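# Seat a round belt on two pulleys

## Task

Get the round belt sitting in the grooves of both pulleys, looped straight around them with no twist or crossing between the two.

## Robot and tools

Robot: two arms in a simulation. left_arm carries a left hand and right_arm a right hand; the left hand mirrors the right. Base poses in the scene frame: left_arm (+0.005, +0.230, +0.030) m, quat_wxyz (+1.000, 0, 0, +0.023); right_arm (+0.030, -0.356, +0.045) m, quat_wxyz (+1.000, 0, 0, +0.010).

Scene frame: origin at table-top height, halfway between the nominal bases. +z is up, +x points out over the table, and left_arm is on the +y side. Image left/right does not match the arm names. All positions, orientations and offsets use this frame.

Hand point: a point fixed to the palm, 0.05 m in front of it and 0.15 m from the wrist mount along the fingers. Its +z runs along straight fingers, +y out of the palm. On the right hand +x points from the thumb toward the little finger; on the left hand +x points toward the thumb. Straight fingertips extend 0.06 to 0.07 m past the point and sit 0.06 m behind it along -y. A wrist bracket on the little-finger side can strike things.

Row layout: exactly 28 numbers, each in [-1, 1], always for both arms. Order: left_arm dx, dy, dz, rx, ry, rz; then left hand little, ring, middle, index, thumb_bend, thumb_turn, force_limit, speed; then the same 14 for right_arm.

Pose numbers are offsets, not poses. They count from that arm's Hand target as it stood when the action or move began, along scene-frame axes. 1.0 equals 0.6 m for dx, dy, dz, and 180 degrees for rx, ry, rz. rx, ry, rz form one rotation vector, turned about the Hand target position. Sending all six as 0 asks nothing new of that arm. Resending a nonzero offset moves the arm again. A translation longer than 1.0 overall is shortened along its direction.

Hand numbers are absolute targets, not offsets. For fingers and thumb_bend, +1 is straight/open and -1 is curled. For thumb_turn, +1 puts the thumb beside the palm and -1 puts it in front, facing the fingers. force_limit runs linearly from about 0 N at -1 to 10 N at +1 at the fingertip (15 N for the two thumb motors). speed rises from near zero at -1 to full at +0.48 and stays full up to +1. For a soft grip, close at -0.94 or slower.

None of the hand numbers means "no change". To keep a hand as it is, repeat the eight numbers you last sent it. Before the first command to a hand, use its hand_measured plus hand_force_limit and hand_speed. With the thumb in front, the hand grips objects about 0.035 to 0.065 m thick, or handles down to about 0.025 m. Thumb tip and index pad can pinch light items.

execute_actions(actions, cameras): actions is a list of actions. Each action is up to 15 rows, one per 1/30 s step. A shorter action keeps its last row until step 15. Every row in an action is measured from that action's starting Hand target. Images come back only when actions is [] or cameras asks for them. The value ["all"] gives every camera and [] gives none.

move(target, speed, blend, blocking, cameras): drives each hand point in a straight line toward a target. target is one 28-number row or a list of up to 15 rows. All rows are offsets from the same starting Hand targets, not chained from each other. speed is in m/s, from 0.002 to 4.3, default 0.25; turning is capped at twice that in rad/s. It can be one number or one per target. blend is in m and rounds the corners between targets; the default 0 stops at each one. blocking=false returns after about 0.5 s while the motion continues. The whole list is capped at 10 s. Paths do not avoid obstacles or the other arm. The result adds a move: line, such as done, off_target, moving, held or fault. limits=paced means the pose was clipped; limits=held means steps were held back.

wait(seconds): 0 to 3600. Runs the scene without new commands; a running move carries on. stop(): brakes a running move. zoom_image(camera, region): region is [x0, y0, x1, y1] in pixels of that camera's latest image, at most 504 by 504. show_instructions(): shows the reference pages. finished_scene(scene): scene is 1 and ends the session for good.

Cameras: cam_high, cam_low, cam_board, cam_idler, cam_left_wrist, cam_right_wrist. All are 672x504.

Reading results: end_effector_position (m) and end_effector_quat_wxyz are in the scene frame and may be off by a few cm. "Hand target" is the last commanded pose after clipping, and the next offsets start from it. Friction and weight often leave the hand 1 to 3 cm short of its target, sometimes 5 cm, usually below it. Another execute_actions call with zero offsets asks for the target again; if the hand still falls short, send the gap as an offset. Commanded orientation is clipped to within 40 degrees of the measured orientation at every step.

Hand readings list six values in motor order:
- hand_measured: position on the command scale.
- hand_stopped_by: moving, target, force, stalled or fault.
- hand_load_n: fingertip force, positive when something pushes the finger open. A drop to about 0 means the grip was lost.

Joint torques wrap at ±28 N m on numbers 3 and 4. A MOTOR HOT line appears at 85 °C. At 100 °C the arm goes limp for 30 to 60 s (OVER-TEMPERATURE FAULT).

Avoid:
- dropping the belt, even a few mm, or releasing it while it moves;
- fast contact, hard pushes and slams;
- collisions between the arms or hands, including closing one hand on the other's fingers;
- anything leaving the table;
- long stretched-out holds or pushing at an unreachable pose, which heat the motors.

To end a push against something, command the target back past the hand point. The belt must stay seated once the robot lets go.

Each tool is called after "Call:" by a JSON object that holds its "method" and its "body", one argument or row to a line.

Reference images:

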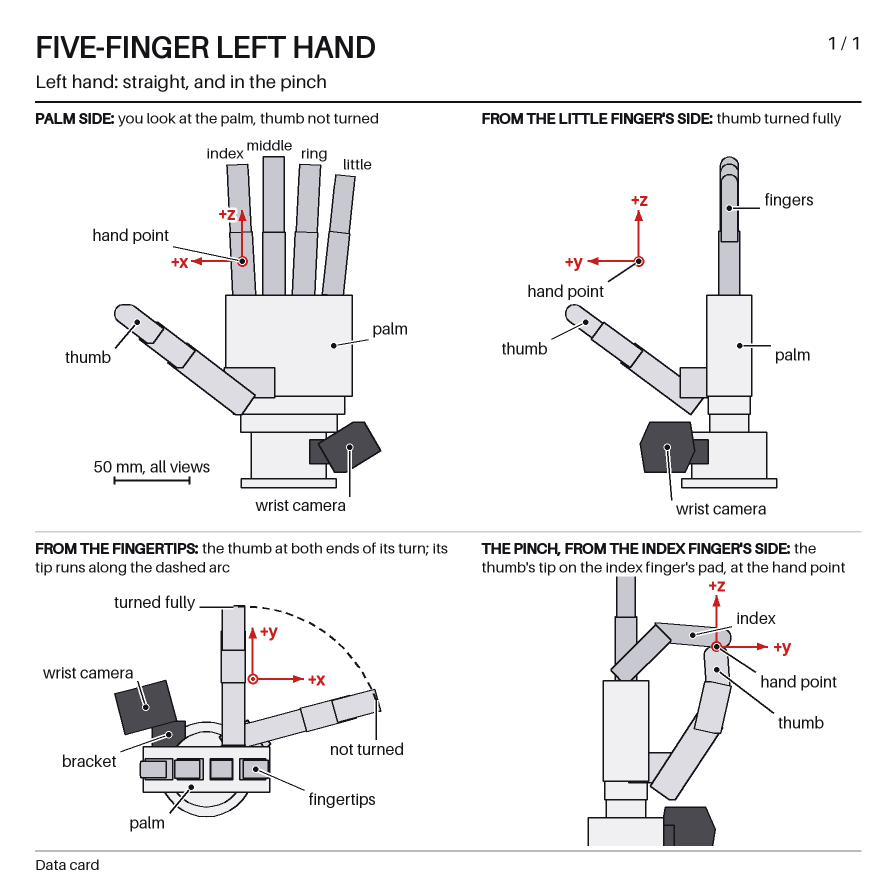

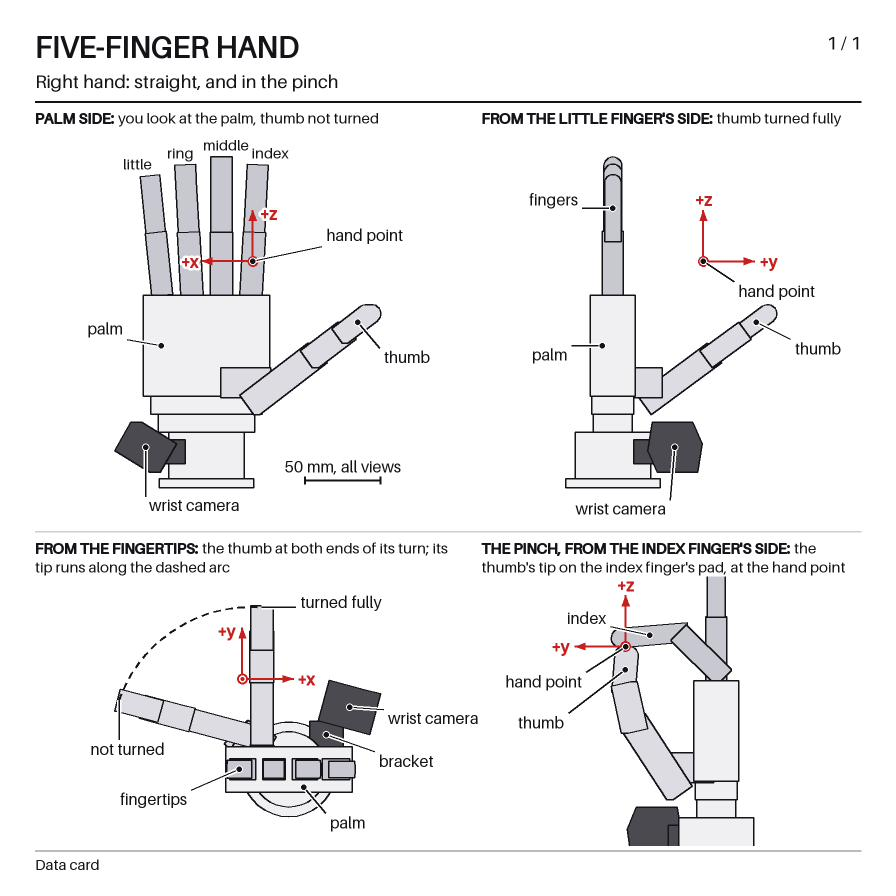

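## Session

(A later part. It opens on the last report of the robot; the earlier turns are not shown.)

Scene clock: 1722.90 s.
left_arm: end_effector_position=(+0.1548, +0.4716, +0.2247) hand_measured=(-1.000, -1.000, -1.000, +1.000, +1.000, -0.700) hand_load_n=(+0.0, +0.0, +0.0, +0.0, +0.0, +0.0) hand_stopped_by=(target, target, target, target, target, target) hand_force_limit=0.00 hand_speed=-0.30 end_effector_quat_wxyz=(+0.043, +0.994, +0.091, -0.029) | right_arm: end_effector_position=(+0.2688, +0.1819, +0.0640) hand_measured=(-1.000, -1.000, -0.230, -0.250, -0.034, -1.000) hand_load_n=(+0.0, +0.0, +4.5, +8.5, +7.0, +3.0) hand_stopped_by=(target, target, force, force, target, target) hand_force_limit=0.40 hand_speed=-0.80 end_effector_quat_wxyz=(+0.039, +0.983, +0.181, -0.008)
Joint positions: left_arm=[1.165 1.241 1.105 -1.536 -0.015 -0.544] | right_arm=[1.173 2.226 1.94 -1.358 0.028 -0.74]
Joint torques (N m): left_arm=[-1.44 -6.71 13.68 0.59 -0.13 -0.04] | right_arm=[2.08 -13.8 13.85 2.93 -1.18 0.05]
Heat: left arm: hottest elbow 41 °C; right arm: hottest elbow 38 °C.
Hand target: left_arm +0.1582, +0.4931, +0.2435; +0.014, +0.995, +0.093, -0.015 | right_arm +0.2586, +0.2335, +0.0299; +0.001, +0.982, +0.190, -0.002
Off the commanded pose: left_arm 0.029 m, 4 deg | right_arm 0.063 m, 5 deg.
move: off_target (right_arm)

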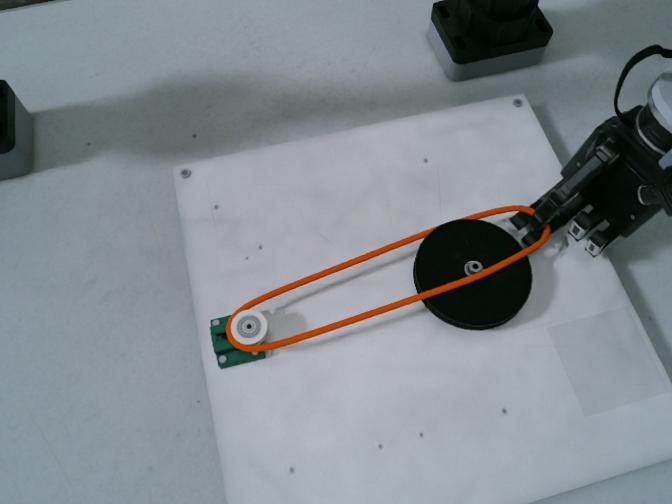

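Call:
{"method": "move", "body": {
  "target": [
    [0,0,0,0,0,0,-1,-1,-1,1,1,-0.7,0.0,-0.3,0.04,-0.005,0,0,0,-0.04,-1,-1,-0.5,-0.5,-0.03,-1,0.4,-0.8]
  ],
  "speed": 0.06,
  "cameras": ["cam_board"]
}}

Call:
{"method": "zoom_image", "body": {
  "camera": "cam_board",
  "region": [390, 170, 600, 340]
}}

Scene clock: 1727.70 s.
left_arm: end_effector_position=(+0.1548, +0.4716, +0.2247) hand_measured=(-1.000, -1.000, -1.000, +1.000, +1.000, -0.700) hand_load_n=(+0.0, +0.0, +0.0, +0.0, +0.0, +0.0) hand_stopped_by=(target, target, target, target, target, target) hand_force_limit=0.00 hand_speed=-0.30 end_effector_quat_wxyz=(+0.043, +0.994, +0.091, -0.029) | right_arm: end_effector_position=(+0.2802, +0.1841, +0.0644) hand_measured=(-1.000, -1.000, -0.230, -0.250, -0.034, -1.000) hand_load_n=(+0.0, +0.0, +4.5, +8.5, +7.0, +3.0) hand_stopped_by=(target, target, force, force, target, target) hand_force_limit=0.40 hand_speed=-0.80 end_effector_quat_wxyz=(+0.037, +0.992, +0.123, -0.011)
Joint positions: left_arm=[1.165 1.241 1.105 -1.536 -0.015 -0.544] | right_arm=[1.144 2.252 1.986 -1.381 0.018 -0.653]
Joint torques (N m): left_arm=[-1.44 -6.71 13.67 0.59 -0.13 -0.04] | right_arm=[0.67 -14.15 13.81 2.96 -0.8 0.09]
Heat: left arm: hottest elbow 41 °C; right arm: hottest elbow 38 °C.
Hand target: left_arm +0.1582, +0.4931, +0.2435; +0.014, +0.995, +0.093, -0.015 | right_arm +0.2825, +0.2306, +0.0300; +0.001, +0.992, +0.128, -0.002
Off the commanded pose: left_arm 0.029 m, 4 deg | right_arm 0.058 m, 4 deg.
move: off_target (right_arm)

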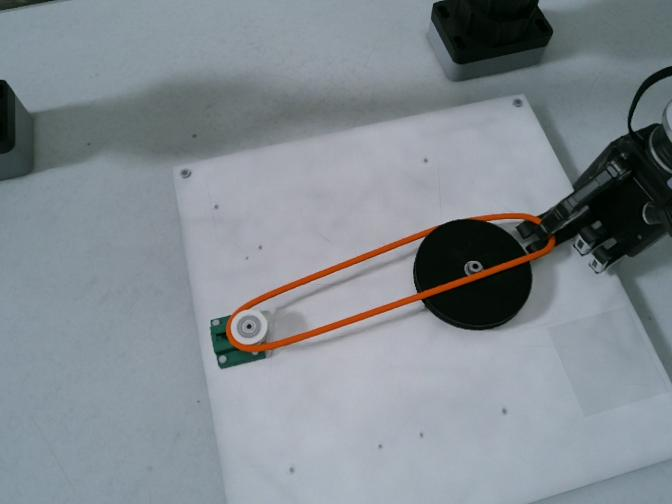

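Scaled by 2.400 from the camera's image (finer frame: 960x720).

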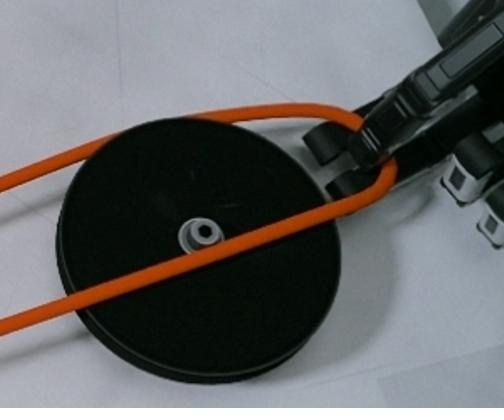

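Call:
{"method": "move", "body": {
  "target": [
    [0,0,0,0,0,0,-1,-1,-1,1,1,-0.7,0.0,-0.3,0.04,-0.005,0,0,0,-0.06,-1,-1,-0.5,-0.5,-0.03,-1,0.4,-0.8]
  ],
  "speed": 0.06,
  "cameras": ["cam_board"]
}}

Call:
{"method": "zoom_image", "body": {
  "camera": "cam_board",
  "region": [390, 170, 600, 340]
}}

Scene clock: 1735.00 s.
left_arm: end_effector_position=(+0.1548, +0.4716, +0.2247) hand_measured=(-1.000, -1.000, -1.000, +1.000, +1.000, -0.700) hand_load_n=(+0.0, +0.0, +0.0, +0.0, +0.0, +0.0) hand_stopped_by=(target, target, target, target, target, target) hand_force_limit=0.00 hand_speed=-0.30 end_effector_quat_wxyz=(+0.043, +0.994, +0.091, -0.029) | right_arm: end_effector_position=(+0.2943, +0.1850, +0.0647) hand_measured=(-1.000, -1.000, -0.230, -0.250, -0.034, -1.000) hand_load_n=(+0.0, +0.0, +4.5, +8.5, +7.0, +3.0) hand_stopped_by=(target, target, force, force, target, target) hand_force_limit=0.40 hand_speed=-0.80 end_effector_quat_wxyz=(+0.037, +0.999, +0.035, -0.013)
Joint positions: left_arm=[1.165 1.241 1.105 -1.536 -0.015 -0.544] | right_arm=[1.105 2.279 2.035 -1.405 0.01 -0.515]
Joint torques (N m): left_arm=[-1.44 -6.71 13.67 0.59 -0.14 -0.04] | right_arm=[-0.32 -14.74 14 3 -0.5 0.11]
Heat: left arm: hottest elbow 41 °C; right arm: hottest elbow 40 °C.
Hand target: left_arm +0.1582, +0.4931, +0.2435; +0.014, +0.995, +0.093, -0.015 | right_arm +0.3066, +0.2275, +0.0300; +0.001, +0.999, +0.034, -0.002
Off the commanded pose: left_arm 0.029 m, 4 deg | right_arm 0.056 m, 4 deg.
move: off_target (right_arm)

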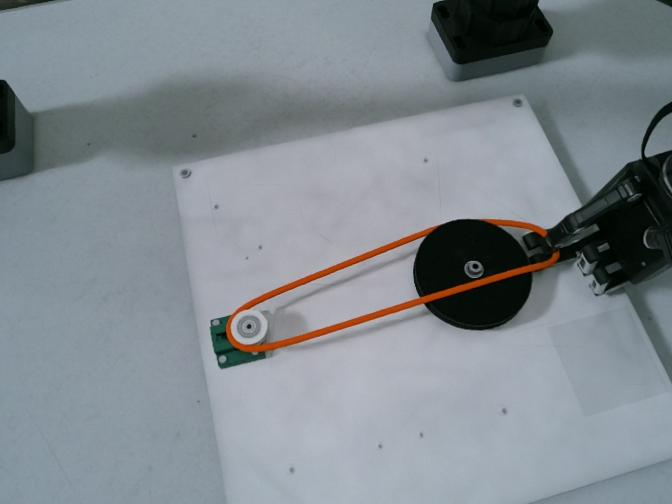

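Scaled by 2.400 from the camera's image (finer frame: 960x720).

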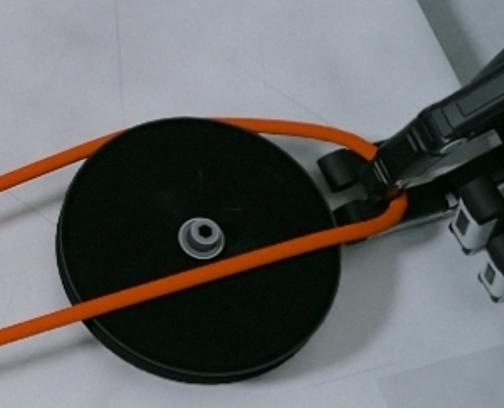

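Call:
{"method": "move", "body": {
  "target": [
    [0,0,0,0,0,0,-1,-1,-1,1,1,-0.7,0.0,-0.3,0.045,-0.008,0,0,0,-0.06,-1,-1,-0.5,-0.5,-0.03,-1,0.4,-0.8]
  ],
  "speed": 0.06,
  "cameras": ["cam_board"]
}}

Call:
{"method": "zoom_image", "body": {
  "camera": "cam_board",
  "region": [390, 170, 600, 340]
}}

Scene clock: 1739.83 s.
left_arm: end_effector_position=(+0.1548, +0.4716, +0.2247) hand_measured=(-1.000, -1.000, -1.000, +1.000, +1.000, -0.700) hand_load_n=(+0.0, +0.0, +0.0, +0.0, +0.0, +0.0) hand_stopped_by=(target, target, target, target, target, target) hand_force_limit=0.00 hand_speed=-0.30 end_effector_quat_wxyz=(+0.043, +0.994, +0.091, -0.029) | right_arm: end_effector_position=(+0.3115, +0.1834, +0.0648) hand_measured=(-1.000, -1.000, -0.230, -0.250, -0.034, -1.000) hand_load_n=(+0.0, +0.0, +4.5, +8.5, +7.0, +3.0) hand_stopped_by=(target, target, force, force, target, target) hand_force_limit=0.40 hand_speed=-0.80 end_effector_quat_wxyz=(+0.039, +0.998, -0.054, -0.016)
Joint positions: left_arm=[1.165 1.241 1.105 -1.536 -0.015 -0.544] | right_arm=[1.061 2.303 2.079 -1.43 0.003 -0.382]
Joint torques (N m): left_arm=[-1.44 -6.71 13.67 0.59 -0.13 -0.04] | right_arm=[-1.49 -14.86 14.11 3.18 -0.26 0.14]
Heat: left arm: hottest elbow 41 °C; right arm: hottest elbow 40 °C.
Hand target: left_arm +0.1582, +0.4931, +0.2435; +0.014, +0.995, +0.093, -0.015 | right_arm +0.3335, +0.2227, +0.0298; +0.001, +0.998, -0.060, -0.002
Off the commanded pose: left_arm 0.029 m, 4 deg | right_arm 0.057 m, 5 deg.
move: off_target (right_arm)

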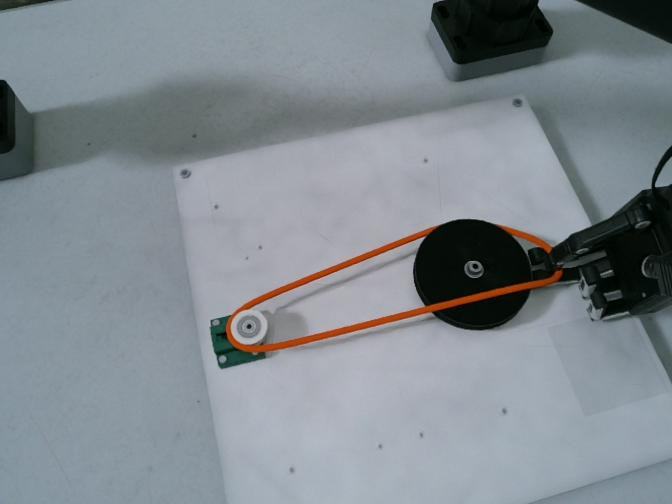

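Scaled by 2.400 from the camera's image (finer frame: 960x720).

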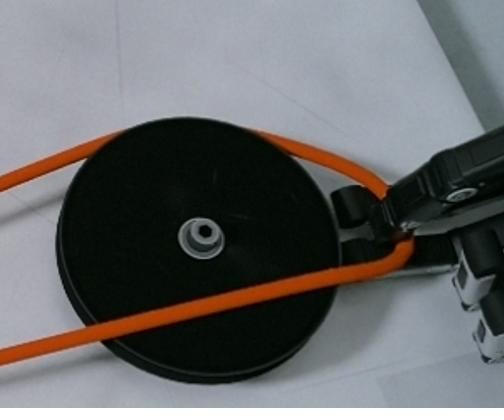

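Call:
{"method": "move", "body": {
  "target": [
    [0,0,0,0,0,0,-1,-1,-1,1,1,-0.7,0.0,-0.3,0.05,-0.018,0,0,0,-0.06,-1,-1,-0.5,-0.5,-0.03,-1,0.4,-0.8]
  ],
  "speed": 0.06,
  "cameras": ["cam_board"]
}}

Call:
{"method": "zoom_image", "body": {
  "camera": "cam_board",
  "region": [390, 170, 600, 340]
}}

Scene clock: 1744.50 s.
left_arm: end_effector_position=(+0.1548, +0.4716, +0.2247) hand_measured=(-1.000, -1.000, -1.000, +1.000, +1.000, -0.700) hand_load_n=(+0.0, +0.0, +0.0, +0.0, +0.0, +0.0) hand_stopped_by=(target, target, target, target, target, target) hand_force_limit=0.00 hand_speed=-0.30 end_effector_quat_wxyz=(+0.043, +0.994, +0.091, -0.029) | right_arm: end_effector_position=(+0.3303, +0.1778, +0.0652) hand_measured=(-1.000, -1.000, -0.230, -0.250, -0.034, -1.000) hand_load_n=(+0.0, +0.0, +4.5, +9.0, +7.0, +3.0) hand_stopped_by=(target, target, force, force, target, target) hand_force_limit=0.40 hand_speed=-0.80 end_effector_quat_wxyz=(+0.039, +0.989, -0.140, -0.019)
Joint positions: left_arm=[1.165 1.241 1.105 -1.536 -0.015 -0.544] | right_arm=[1.013 2.314 2.099 -1.442 -0.005 -0.256]
Joint torques (N m): left_arm=[-1.44 -6.71 13.67 0.59 -0.13 -0.04] | right_arm=[-2.49 -14.97 14.22 3.25 0.06 0.07]
Heat: left arm: hottest elbow 41 °C; right arm: hottest elbow 41 °C.
Hand target: left_arm +0.1582, +0.4931, +0.2435; +0.014, +0.995, +0.093, -0.015 | right_arm +0.3635, +0.2120, +0.0301; +0.000, +0.988, -0.154, -0.002
Off the commanded pose: left_arm 0.029 m, 4 deg | right_arm 0.059 m, 5 deg.
move: off_target (right_arm)

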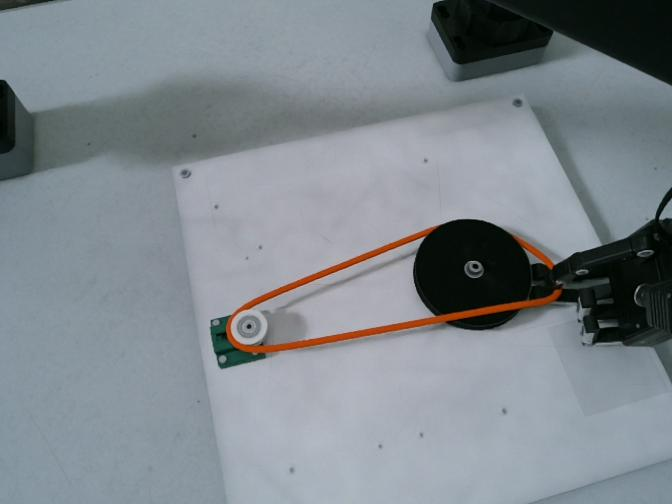

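Scaled by 2.400 from the camera's image (finer frame: 960x720).

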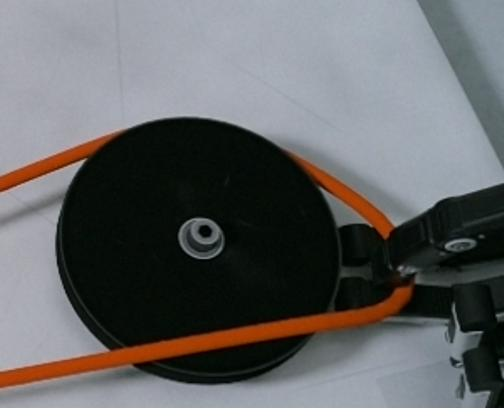

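Call:
{"method": "move", "body": {
  "target": [
    [0,0,0,0,0,0,-1,-1,-1,1,1,-0.7,0.0,-0.3,0.05,-0.02,0,0,0,-0.06,-1,-1,-0.5,-0.5,-0.03,-1,0.4,-0.8]
  ],
  "speed": 0.06,
  "cameras": ["cam_board","cam_idler"]
}}

Call:
{"method": "zoom_image", "body": {
  "camera": "cam_board",
  "region": [390, 170, 600, 340]
}}

Call:
{"method": "zoom_image", "body": {
  "camera": "cam_idler",
  "region": [330, 180, 500, 300]
}}

Scene clock: 1751.37 s.
left_arm: end_effector_position=(+0.1548, +0.4716, +0.2247) hand_measured=(-1.000, -1.000, -1.000, +1.000, +1.000, -0.700) hand_load_n=(+0.0, +0.0, +0.0, +0.0, +0.0, +0.0) hand_stopped_by=(target, target, target, target, target, target) hand_force_limit=0.00 hand_speed=-0.30 end_effector_quat_wxyz=(+0.043, +0.994, +0.091, -0.029) | right_arm: end_effector_position=(+0.3458, +0.1718, +0.0654) hand_measured=(-1.000, -1.000, -0.230, -0.250, -0.034, -1.000) hand_load_n=(+0.0, +0.0, +5.0, +8.5, +8.0, +2.5) hand_stopped_by=(target, target, force, force, target, target) hand_force_limit=0.40 hand_speed=-0.80 end_effector_quat_wxyz=(+0.041, +0.973, -0.224, -0.024)
Joint positions: left_arm=[1.165 1.241 1.105 -1.536 -0.015 -0.544] | right_arm=[0.97 2.319 2.107 -1.451 -0.016 -0.13]
Joint torques (N m): left_arm=[-1.44 -6.71 13.68 0.59 -0.13 -0.04] | right_arm=[-4.37 -14.97 14.53 3.37 0.5 0.09]
Heat: left arm: hottest elbow 41 °C; right arm: hottest elbow 42 °C.
Hand target: left_arm +0.1582, +0.4931, +0.2435; +0.014, +0.995, +0.093, -0.015 | right_arm +0.3936, +0.1999, +0.0300; +0.000, +0.969, -0.246, -0.002
Off the commanded pose: left_arm 0.029 m, 4 deg | right_arm 0.066 m, 6 deg.
move: off_target (right_arm)

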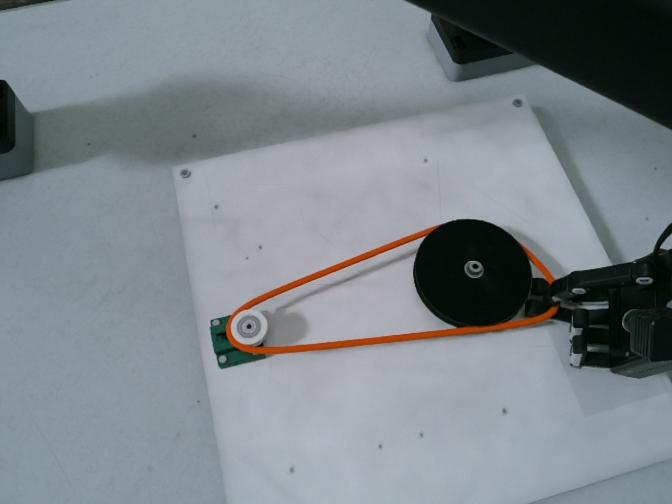

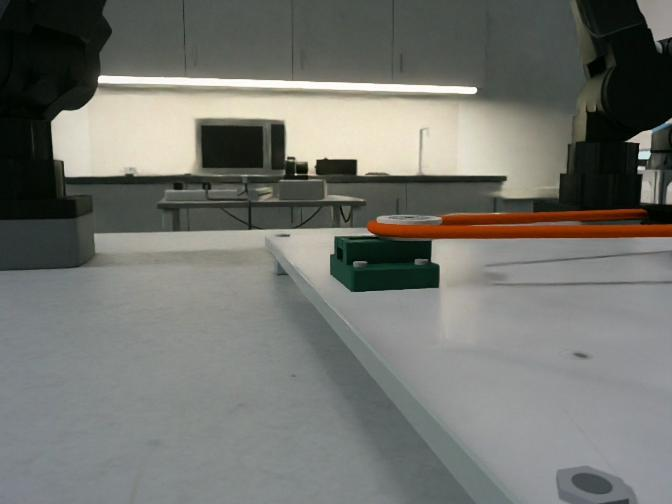

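Scaled by 2.400 from the camera's image (finer frame: 960x720).

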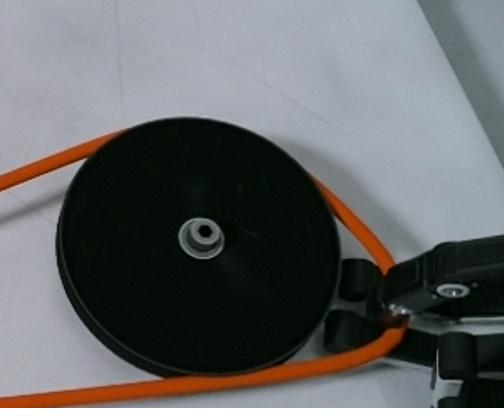

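Scaled by 2.965 from the camera's image (finer frame: 960x720).

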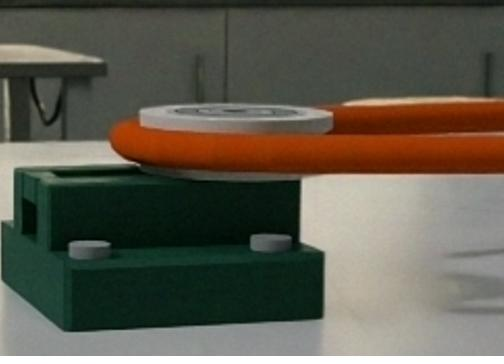

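Call:
{"method": "wait", "body": {
  "seconds": 0.1,
  "cameras": ["cam_board", "cam_low", "cam_right_wrist"]
}}

Call:
{"method": "zoom_image", "body": {
  "camera": "cam_low",
  "region": [230, 220, 360, 310]
}}

Scene clock: 1756.07 s.
left_arm: end_effector_position=(+0.1548, +0.4716, +0.2247) hand_measured=(-1.000, -1.000, -1.000, +1.000, +1.000, -0.700) hand_load_n=(+0.0, +0.0, +0.5, +0.0, +0.0, +0.0) hand_stopped_by=(target, target, target, target, target, target) hand_force_limit=0.00 hand_speed=-0.30 end_effector_quat_wxyz=(+0.043, +0.994, +0.091, -0.029) | right_arm: end_effector_position=(+0.3458, +0.1718, +0.0654) hand_measured=(-1.000, -1.000, -0.230, -0.250, -0.034, -1.000) hand_load_n=(+0.0, +0.0, +5.5, +8.5, +8.0, +2.5) hand_stopped_by=(target, target, force, force, target, target) hand_force_limit=0.40 hand_speed=-0.80 end_effector_quat_wxyz=(+0.041, +0.973, -0.224, -0.024)
Joint positions: left_arm=[1.165 1.241 1.105 -1.536 -0.015 -0.544] | right_arm=[0.97 2.319 2.107 -1.451 -0.016 -0.129]
Joint torques (N m): left_arm=[-1.44 -6.71 13.68 0.59 -0.13 -0.05] | right_arm=[-4.01 -15.03 14.54 3.4 0.49 0.1]
Heat: left arm: hottest elbow 41 °C; right arm: hottest elbow 43 °C.
Hand target: left_arm +0.1582, +0.4931, +0.2435; +0.014, +0.995, +0.093, -0.015 | right_arm +0.3937, +0.1999, +0.0300; +0.000, +0.969, -0.246, -0.002
Off the commanded pose: left_arm 0.029 m, 4 deg | right_arm 0.066 m, 6 deg.
wait: 0.10 s; at rest from the start
Images, in order (width x height): cam_low 672x504, cam_board 672x504, cam_right_wrist 672x504.

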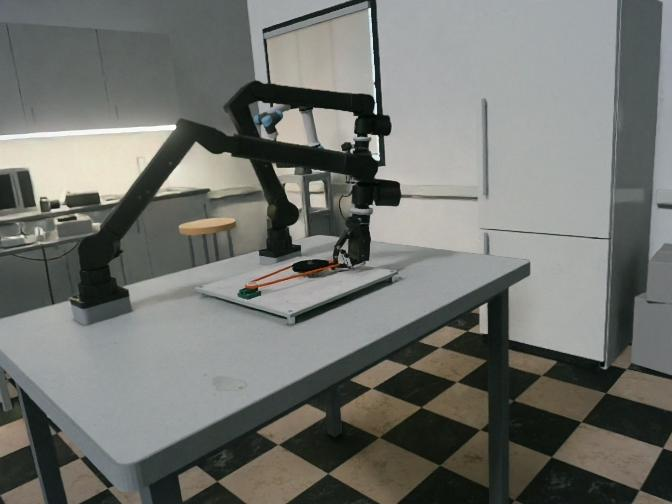

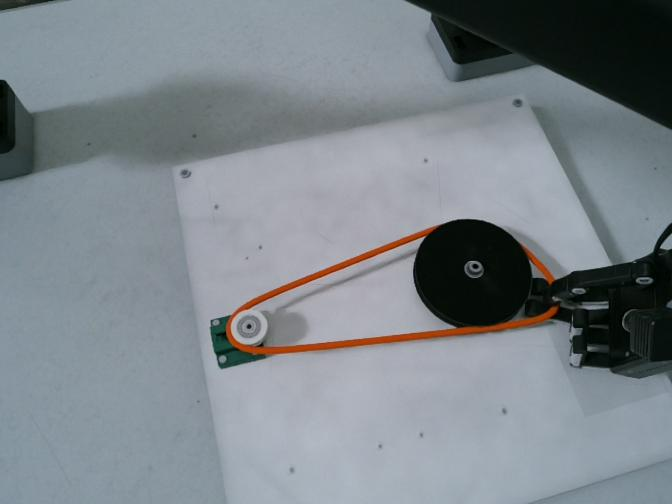

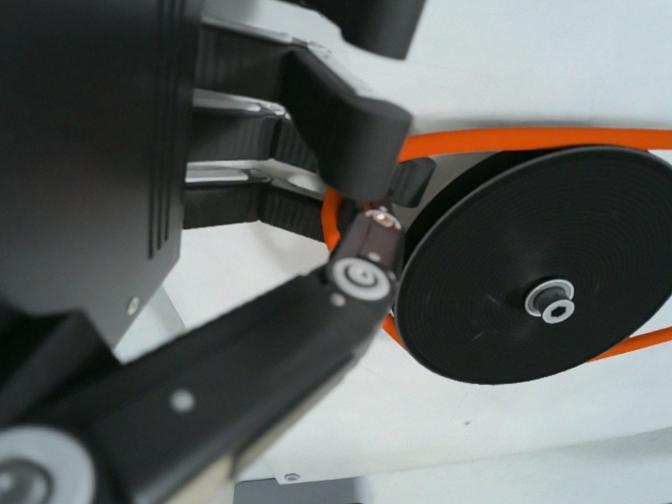

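Scaled by 3.877 from the camera's image (finer frame: 960x720).

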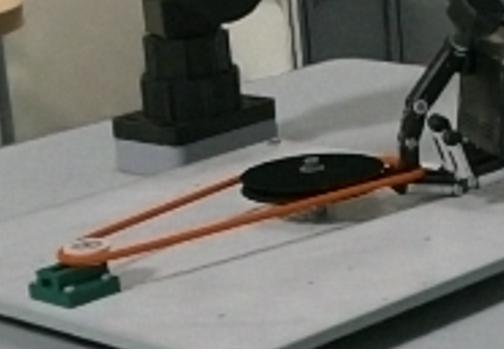

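Call:
{"method": "zoom_image", "body": {
  "camera": "cam_right_wrist",
  "region": [320, 100, 672, 400]
}}

Call:
{"method": "zoom_image", "body": {
  "camera": "cam_low",
  "region": [280, 245, 350, 290]
}}

Scaled by 1.432 from the camera's image (finer frame: 960x720).

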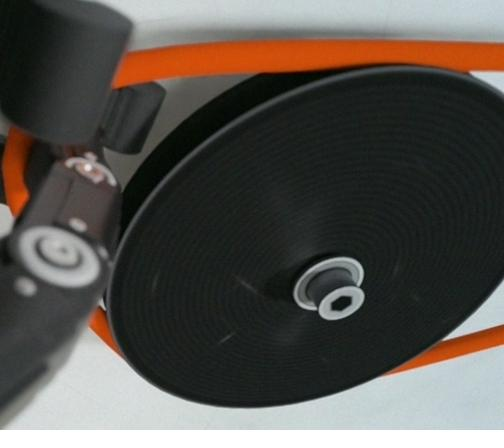

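Scaled by 7.200 from the camera's image (finer frame: 960x720).

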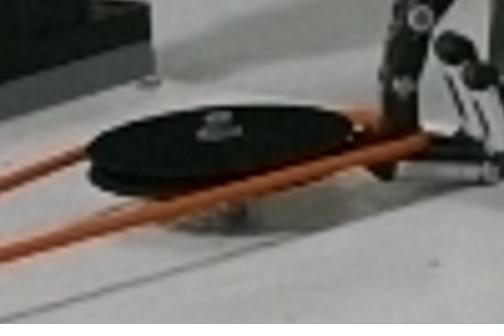

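Call:
{"method": "move", "body": {
  "target": [
    [0,0,0,0,0,0,-1,-1,-1,1,1,-0.7,0.0,-0.3,-0.02,-0.02,0.025,0,0,0,-1,-1,-0.5,-0.5,-0.03,-1,0.4,-0.8]
  ],
  "speed": 0.06,
  "cameras": ["cam_board","cam_low","cam_right_wrist"]
}}

Call:
{"method": "zoom_image", "body": {
  "camera": "cam_low",
  "region": [300, 245, 370, 290]
}}

Call:
{"method": "zoom_image", "body": {
  "camera": "cam_board",
  "region": [440, 200, 650, 400]
}}

Scene clock: 1772.37 s.
left_arm: end_effector_position=(+0.1548, +0.4716, +0.2247) hand_measured=(-1.000, -1.000, -1.000, +1.000, +1.000, -0.700) hand_load_n=(+0.0, +0.0, +0.0, -0.5, +0.0, +0.0) hand_stopped_by=(target, target, target, target, target, target) hand_force_limit=0.00 hand_speed=-0.30 end_effector_quat_wxyz=(+0.043, +0.994, +0.091, -0.029) | right_arm: end_effector_position=(+0.3457, +0.1720, +0.0654) hand_measured=(-1.000, -1.000, -0.230, -0.250, -0.034, -1.000) hand_load_n=(+0.0, +0.0, +5.5, +8.5, +8.0, +2.5) hand_stopped_by=(target, target, force, force, target, target) hand_force_limit=0.40 hand_speed=-0.80 end_effector_quat_wxyz=(+0.041, +0.973, -0.225, -0.024)
Joint positions: left_arm=[1.165 1.241 1.105 -1.536 -0.015 -0.544] | right_arm=[0.97 2.319 2.107 -1.451 -0.016 -0.127]
Joint torques (N m): left_arm=[-1.44 -6.71 13.68 0.59 -0.13 -0.04] | right_arm=[-4.01 -18.78 9.7 3.58 0.47 0.13]
Heat: left arm: hottest elbow 41 °C; right arm: hottest elbow 44 °C.
Hand target: left_arm +0.1582, +0.4931, +0.2435; +0.014, +0.995, +0.093, -0.015 | right_arm +0.3816, +0.1879, +0.0449; +0.000, +0.969, -0.246, -0.002
Off the commanded pose: left_arm 0.029 m, 4 deg | right_arm 0.044 m, 6 deg.
move: off_target (right_arm)
Images, in order (width x height): cam_low 672x504, cam_board 672x504, cam_right_wrist 672x504.

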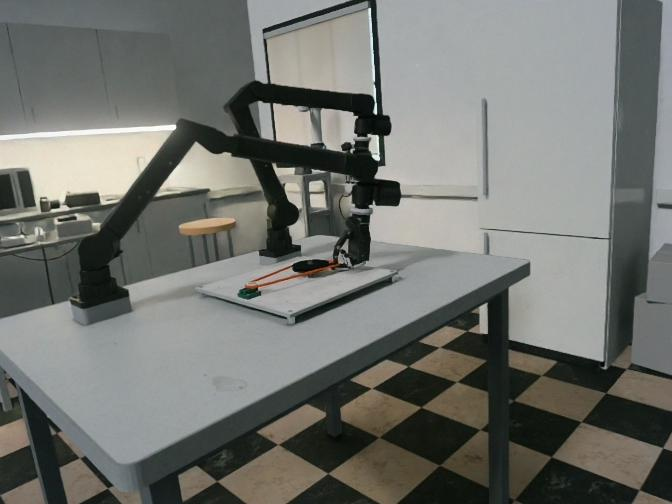

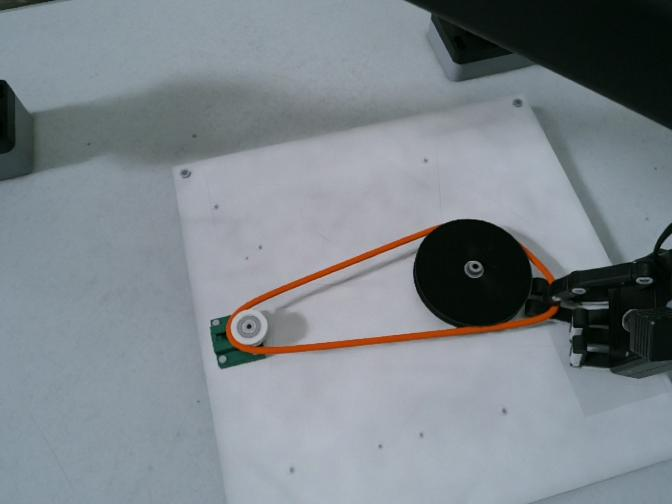

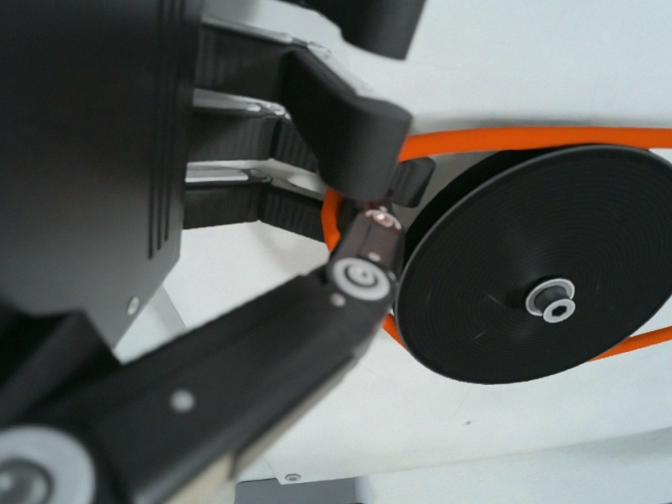

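Scaled by 7.200 from the camera's image (finer frame: 960x720).

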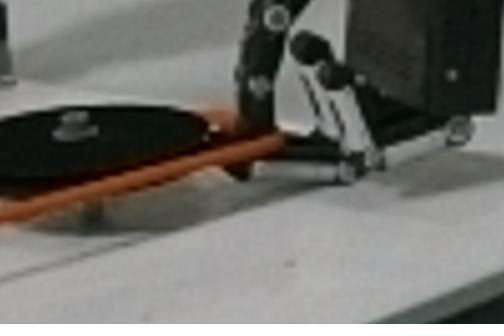

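Scaled by 2.400 from the camera's image (finer frame: 960x720).

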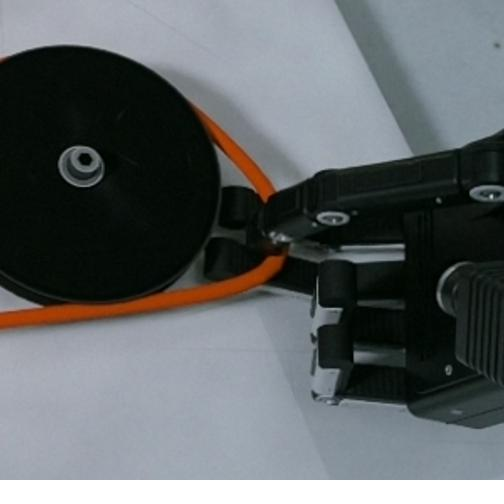

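Call:
{"method": "move", "body": {
  "target": [
    [0,0,0,0,0,0,-1,-1,-1,1,1,-0.7,0.0,-0.3,0.04,-0.01,0.005,0,0,-0.08,-1,-1,-0.5,-0.5,-0.03,-1,0.4,-0.8]
  ],
  "speed": 0.06,
  "cameras": ["cam_board","cam_right_wrist"]
}}

Call:
{"method": "zoom_image", "body": {
  "camera": "cam_board",
  "region": [440, 200, 650, 400]
}}

Scene clock: 1788.20 s.
left_arm: end_effector_position=(+0.1548, +0.4716, +0.2247) hand_measured=(-1.000, -1.000, -1.000, +1.000, +1.000, -0.700) hand_load_n=(+0.5, +0.0, +0.0, -0.5, -0.5, +0.0) hand_stopped_by=(target, target, target, target, target, target) hand_force_limit=0.00 hand_speed=-0.30 end_effector_quat_wxyz=(+0.043, +0.994, +0.091, -0.029) | right_arm: end_effector_position=(+0.3574, +0.1690, +0.0660) hand_measured=(-1.000, -1.000, -0.230, -0.250, -0.034, -1.000) hand_load_n=(+0.0, +0.0, +5.5, +8.5, +9.0, +2.5) hand_stopped_by=(target, target, force, force, target, target) hand_force_limit=0.40 hand_speed=-0.80 end_effector_quat_wxyz=(+0.045, +0.943, -0.329, -0.024)
Joint positions: left_arm=[1.165 1.241 1.105 -1.536 -0.015 -0.544] | right_arm=[0.932 2.319 2.107 -1.459 -0.022 0.051]
Joint torques (N m): left_arm=[-1.44 -6.71 13.67 0.59 -0.13 -0.04] | right_arm=[-5.42 -19.02 10.48 3.55 0.67 0.27]
Heat: left arm: hottest elbow 42 °C; right arm: hottest elbow 43 °C.
Hand target: left_arm +0.1582, +0.4931, +0.2435; +0.014, +0.995, +0.093, -0.015 | right_arm +0.4055, +0.1820, +0.0479; +0.000, +0.931, -0.365, -0.002
Off the commanded pose: left_arm 0.029 m, 4 deg | right_arm 0.053 m, 7 deg.
move: off_target (right_arm)

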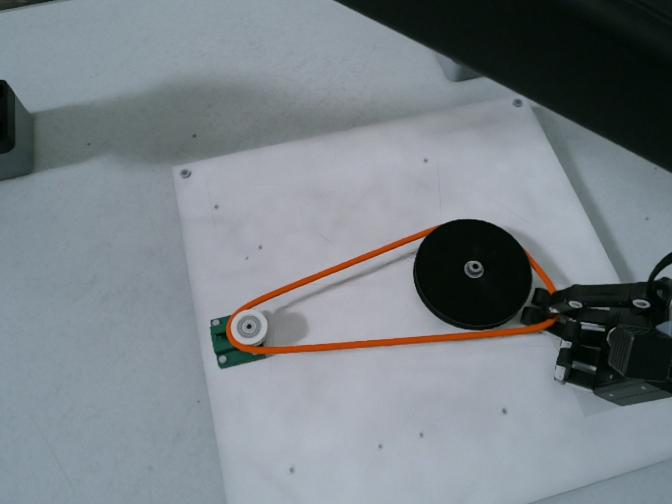

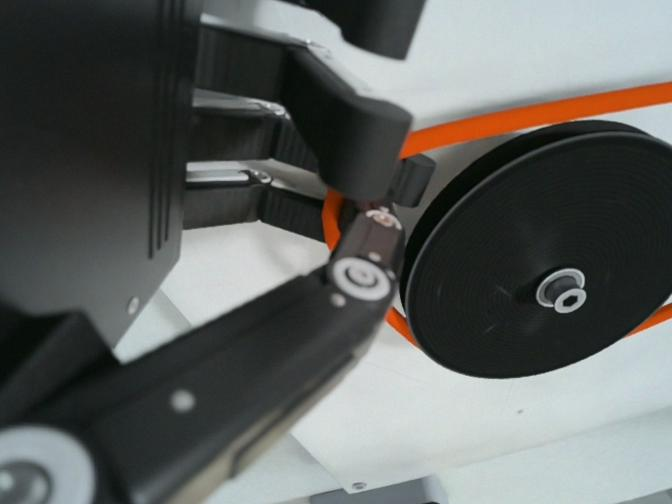

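Scaled by 2.400 from the camera's image (finer frame: 960x720).

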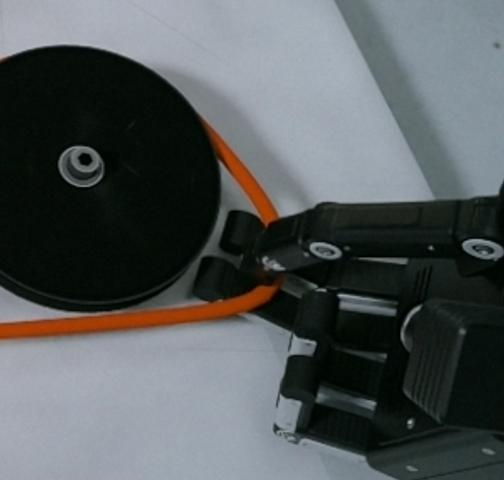

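Call:
{"method": "move", "body": {
  "target": [
    [0,0,0,0,0,0,-1,-1,-1,1,1,-0.7,0.0,-0.3,-0.01,-0.01,-0.03,0,0,0,-1,-1,-0.5,-0.5,-0.03,-1,0.4,-0.8]
  ],
  "speed": 0.06,
  "cameras": ["cam_board","cam_right_wrist"]
}}

Call:
{"method": "zoom_image", "body": {
  "camera": "cam_board",
  "region": [440, 200, 650, 400]
}}

Call:
{"method": "zoom_image", "body": {
  "camera": "cam_right_wrist",
  "region": [280, 80, 672, 440]
}}

Scene clock: 1794.20 s.
left_arm: end_effector_position=(+0.1548, +0.4716, +0.2247) hand_measured=(-1.000, -1.000, -1.000, +1.000, +1.000, -0.700) hand_load_n=(-0.5, +0.0, +0.0, +0.0, -0.5, +0.0) hand_stopped_by=(target, target, target, target, target, target) hand_force_limit=0.00 hand_speed=-0.30 end_effector_quat_wxyz=(+0.043, +0.994, +0.091, -0.029) | right_arm: end_effector_position=(+0.3571, +0.1657, +0.0645) hand_measured=(-1.000, -1.000, -0.230, -0.250, -0.034, -1.000) hand_load_n=(+0.5, +0.0, +5.5, +8.5, +9.0, +2.0) hand_stopped_by=(target, target, force, force, target, target) hand_force_limit=0.40 hand_speed=-0.80 end_effector_quat_wxyz=(+0.038, +0.941, -0.336, -0.022)
Joint positions: left_arm=[1.165 1.241 1.105 -1.536 -0.015 -0.544] | right_arm=[0.928 2.294 2.062 -1.422 -0.022 0.062]
Joint torques (N m): left_arm=[-1.44 -6.71 13.68 0.59 -0.13 -0.04] | right_arm=[-4.66 -17.85 8.28 4.36 0.67 0.21]
Heat: left arm: hottest elbow 42 °C; right arm: hottest elbow 43 °C.
Hand target: left_arm +0.1582, +0.4931, +0.2435; +0.014, +0.995, +0.093, -0.015 | right_arm +0.3996, +0.1761, +0.0300; +0.000, +0.931, -0.366, -0.002
Off the commanded pose: left_arm 0.029 m, 4 deg | right_arm 0.056 m, 6 deg.
move: off_target (right_arm)

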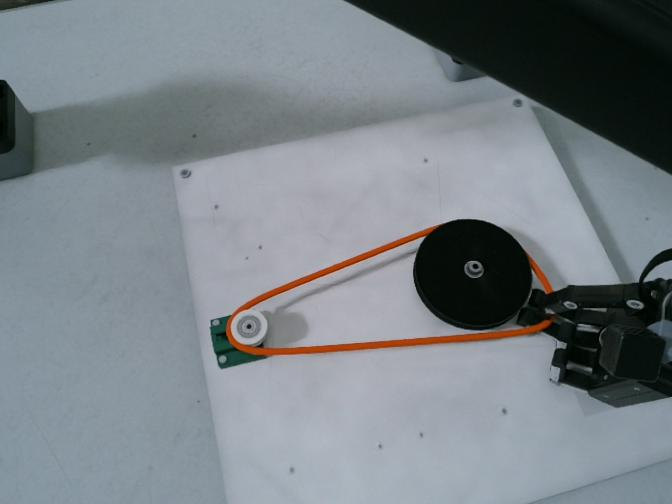

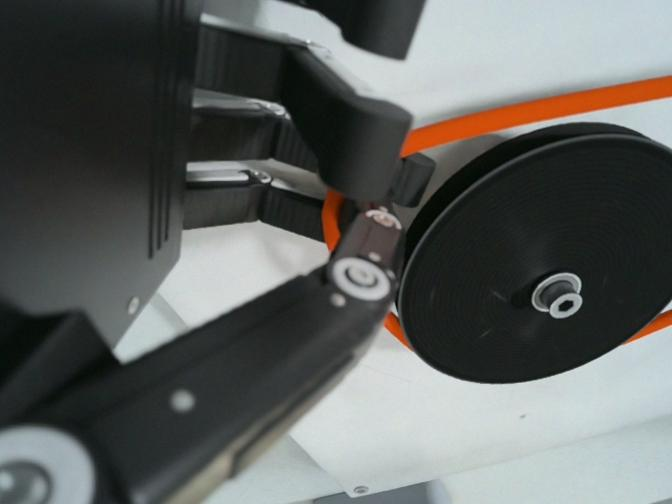

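Scaled by 2.400 from the camera's image (finer frame: 960x720).

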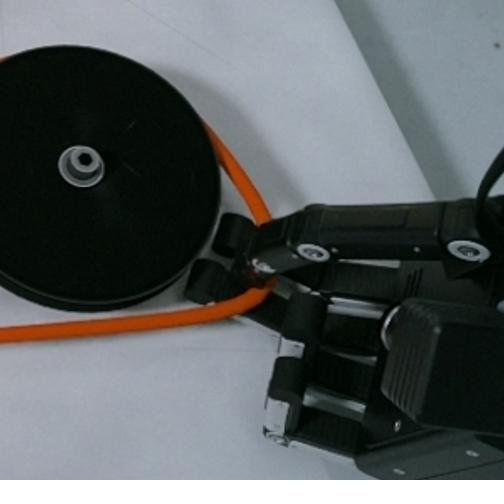

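Scaled by 1.286 from the camera's image (finer frame: 960x720).

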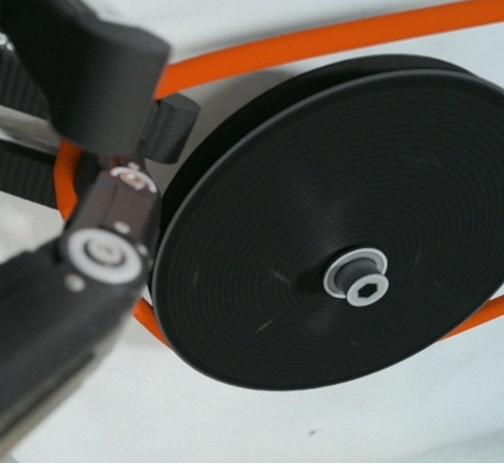

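Call:
{"method": "move", "body": {
  "target": [
    [0,0,0,0,0,0,-1,-1,-1,1,1,-0.7,0.0,-0.3,0.02,0.035,-0.01,0,0,0,-1,-1,-0.5,-0.5,-0.03,-1,0.4,-0.8]
  ],
  "speed": 0.06,
  "cameras": ["cam_board","cam_right_wrist"]
}}

Call:
{"method": "zoom_image", "body": {
  "camera": "cam_board",
  "region": [440, 200, 650, 400]
}}

Call:
{"method": "zoom_image", "body": {
  "camera": "cam_right_wrist",
  "region": [280, 80, 672, 440]
}}

Scene clock: 1799.57 s.
left_arm: end_effector_position=(+0.1548, +0.4716, +0.2247) hand_measured=(-1.000, -1.000, -1.000, +1.000, +1.000, -0.700) hand_load_n=(+0.0, +0.0, +0.0, +0.0, +0.0, +0.0) hand_stopped_by=(target, target, target, target, target, target) hand_force_limit=0.00 hand_speed=-0.30 end_effector_quat_wxyz=(+0.043, +0.994, +0.091, -0.029) | right_arm: end_effector_position=(+0.3580, +0.1669, +0.0650) hand_measured=(-1.000, -1.000, -0.230, -0.250, -0.034, -1.000) hand_load_n=(+0.0, +0.0, +5.0, +8.5, +9.0, +2.5) hand_stopped_by=(target, target, force, force, target, target) hand_force_limit=0.40 hand_speed=-0.80 end_effector_quat_wxyz=(+0.044, +0.940, -0.336, -0.024)
Joint positions: left_arm=[1.165 1.241 1.105 -1.536 -0.015 -0.544] | right_arm=[0.928 2.312 2.091 -1.449 -0.021 0.063]
Joint torques (N m): left_arm=[-1.44 -6.71 13.68 0.59 -0.13 -0.04] | right_arm=[-4.42 -14.1 14.61 3.79 0.62 0.25]
Heat: left arm: hottest elbow 42 °C; right arm: hottest elbow 42 °C.
Hand target: left_arm +0.1582, +0.4931, +0.2435; +0.014, +0.995, +0.093, -0.015 | right_arm +0.4115, +0.1970, +0.0239; +0.000, +0.931, -0.366, -0.002
Off the commanded pose: left_arm 0.029 m, 4 deg | right_arm 0.074 m, 7 deg.
move: off_target (right_arm)

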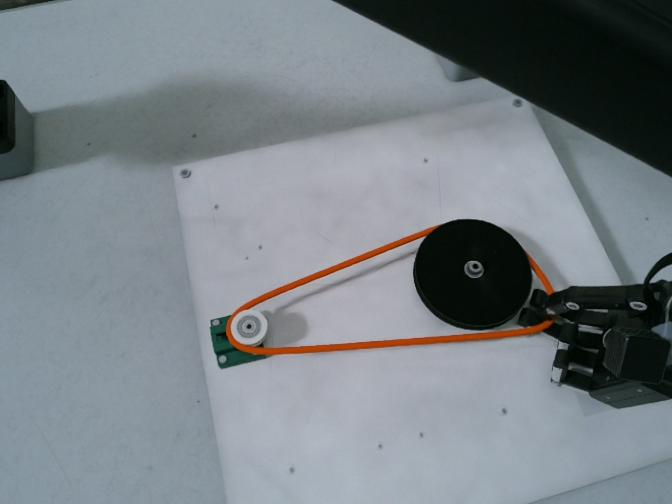

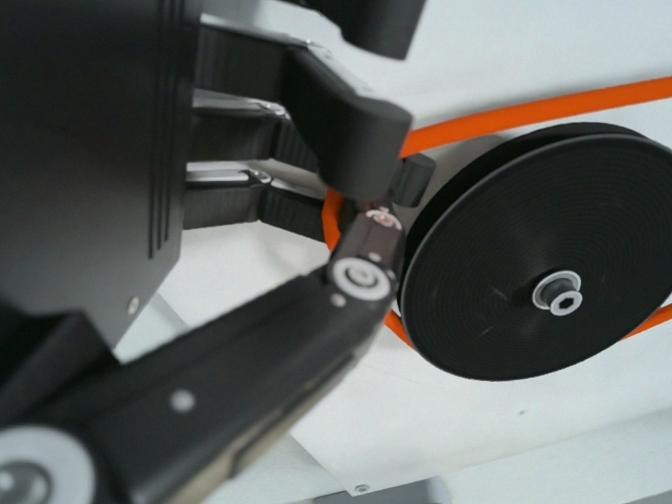

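Scaled by 2.400 from the camera's image (finer frame: 960x720).

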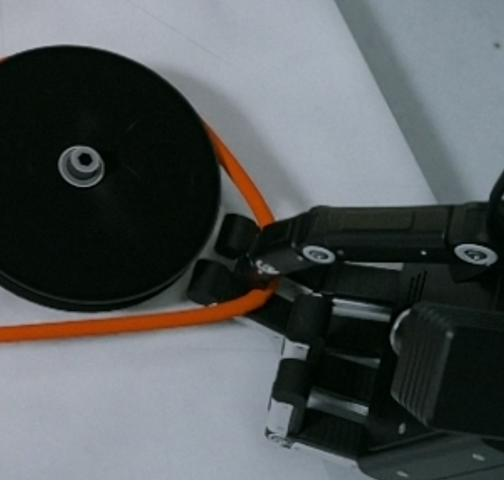

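Scaled by 1.286 from the camera's image (finer frame: 960x720).

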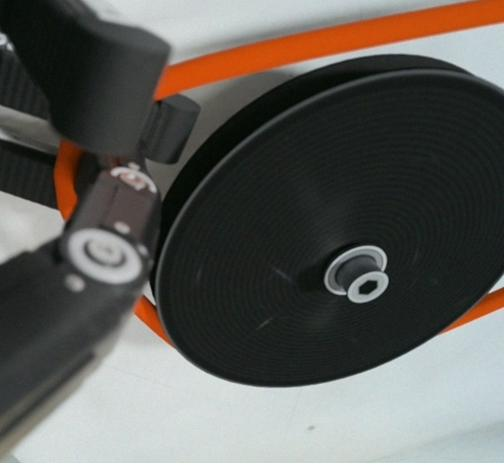

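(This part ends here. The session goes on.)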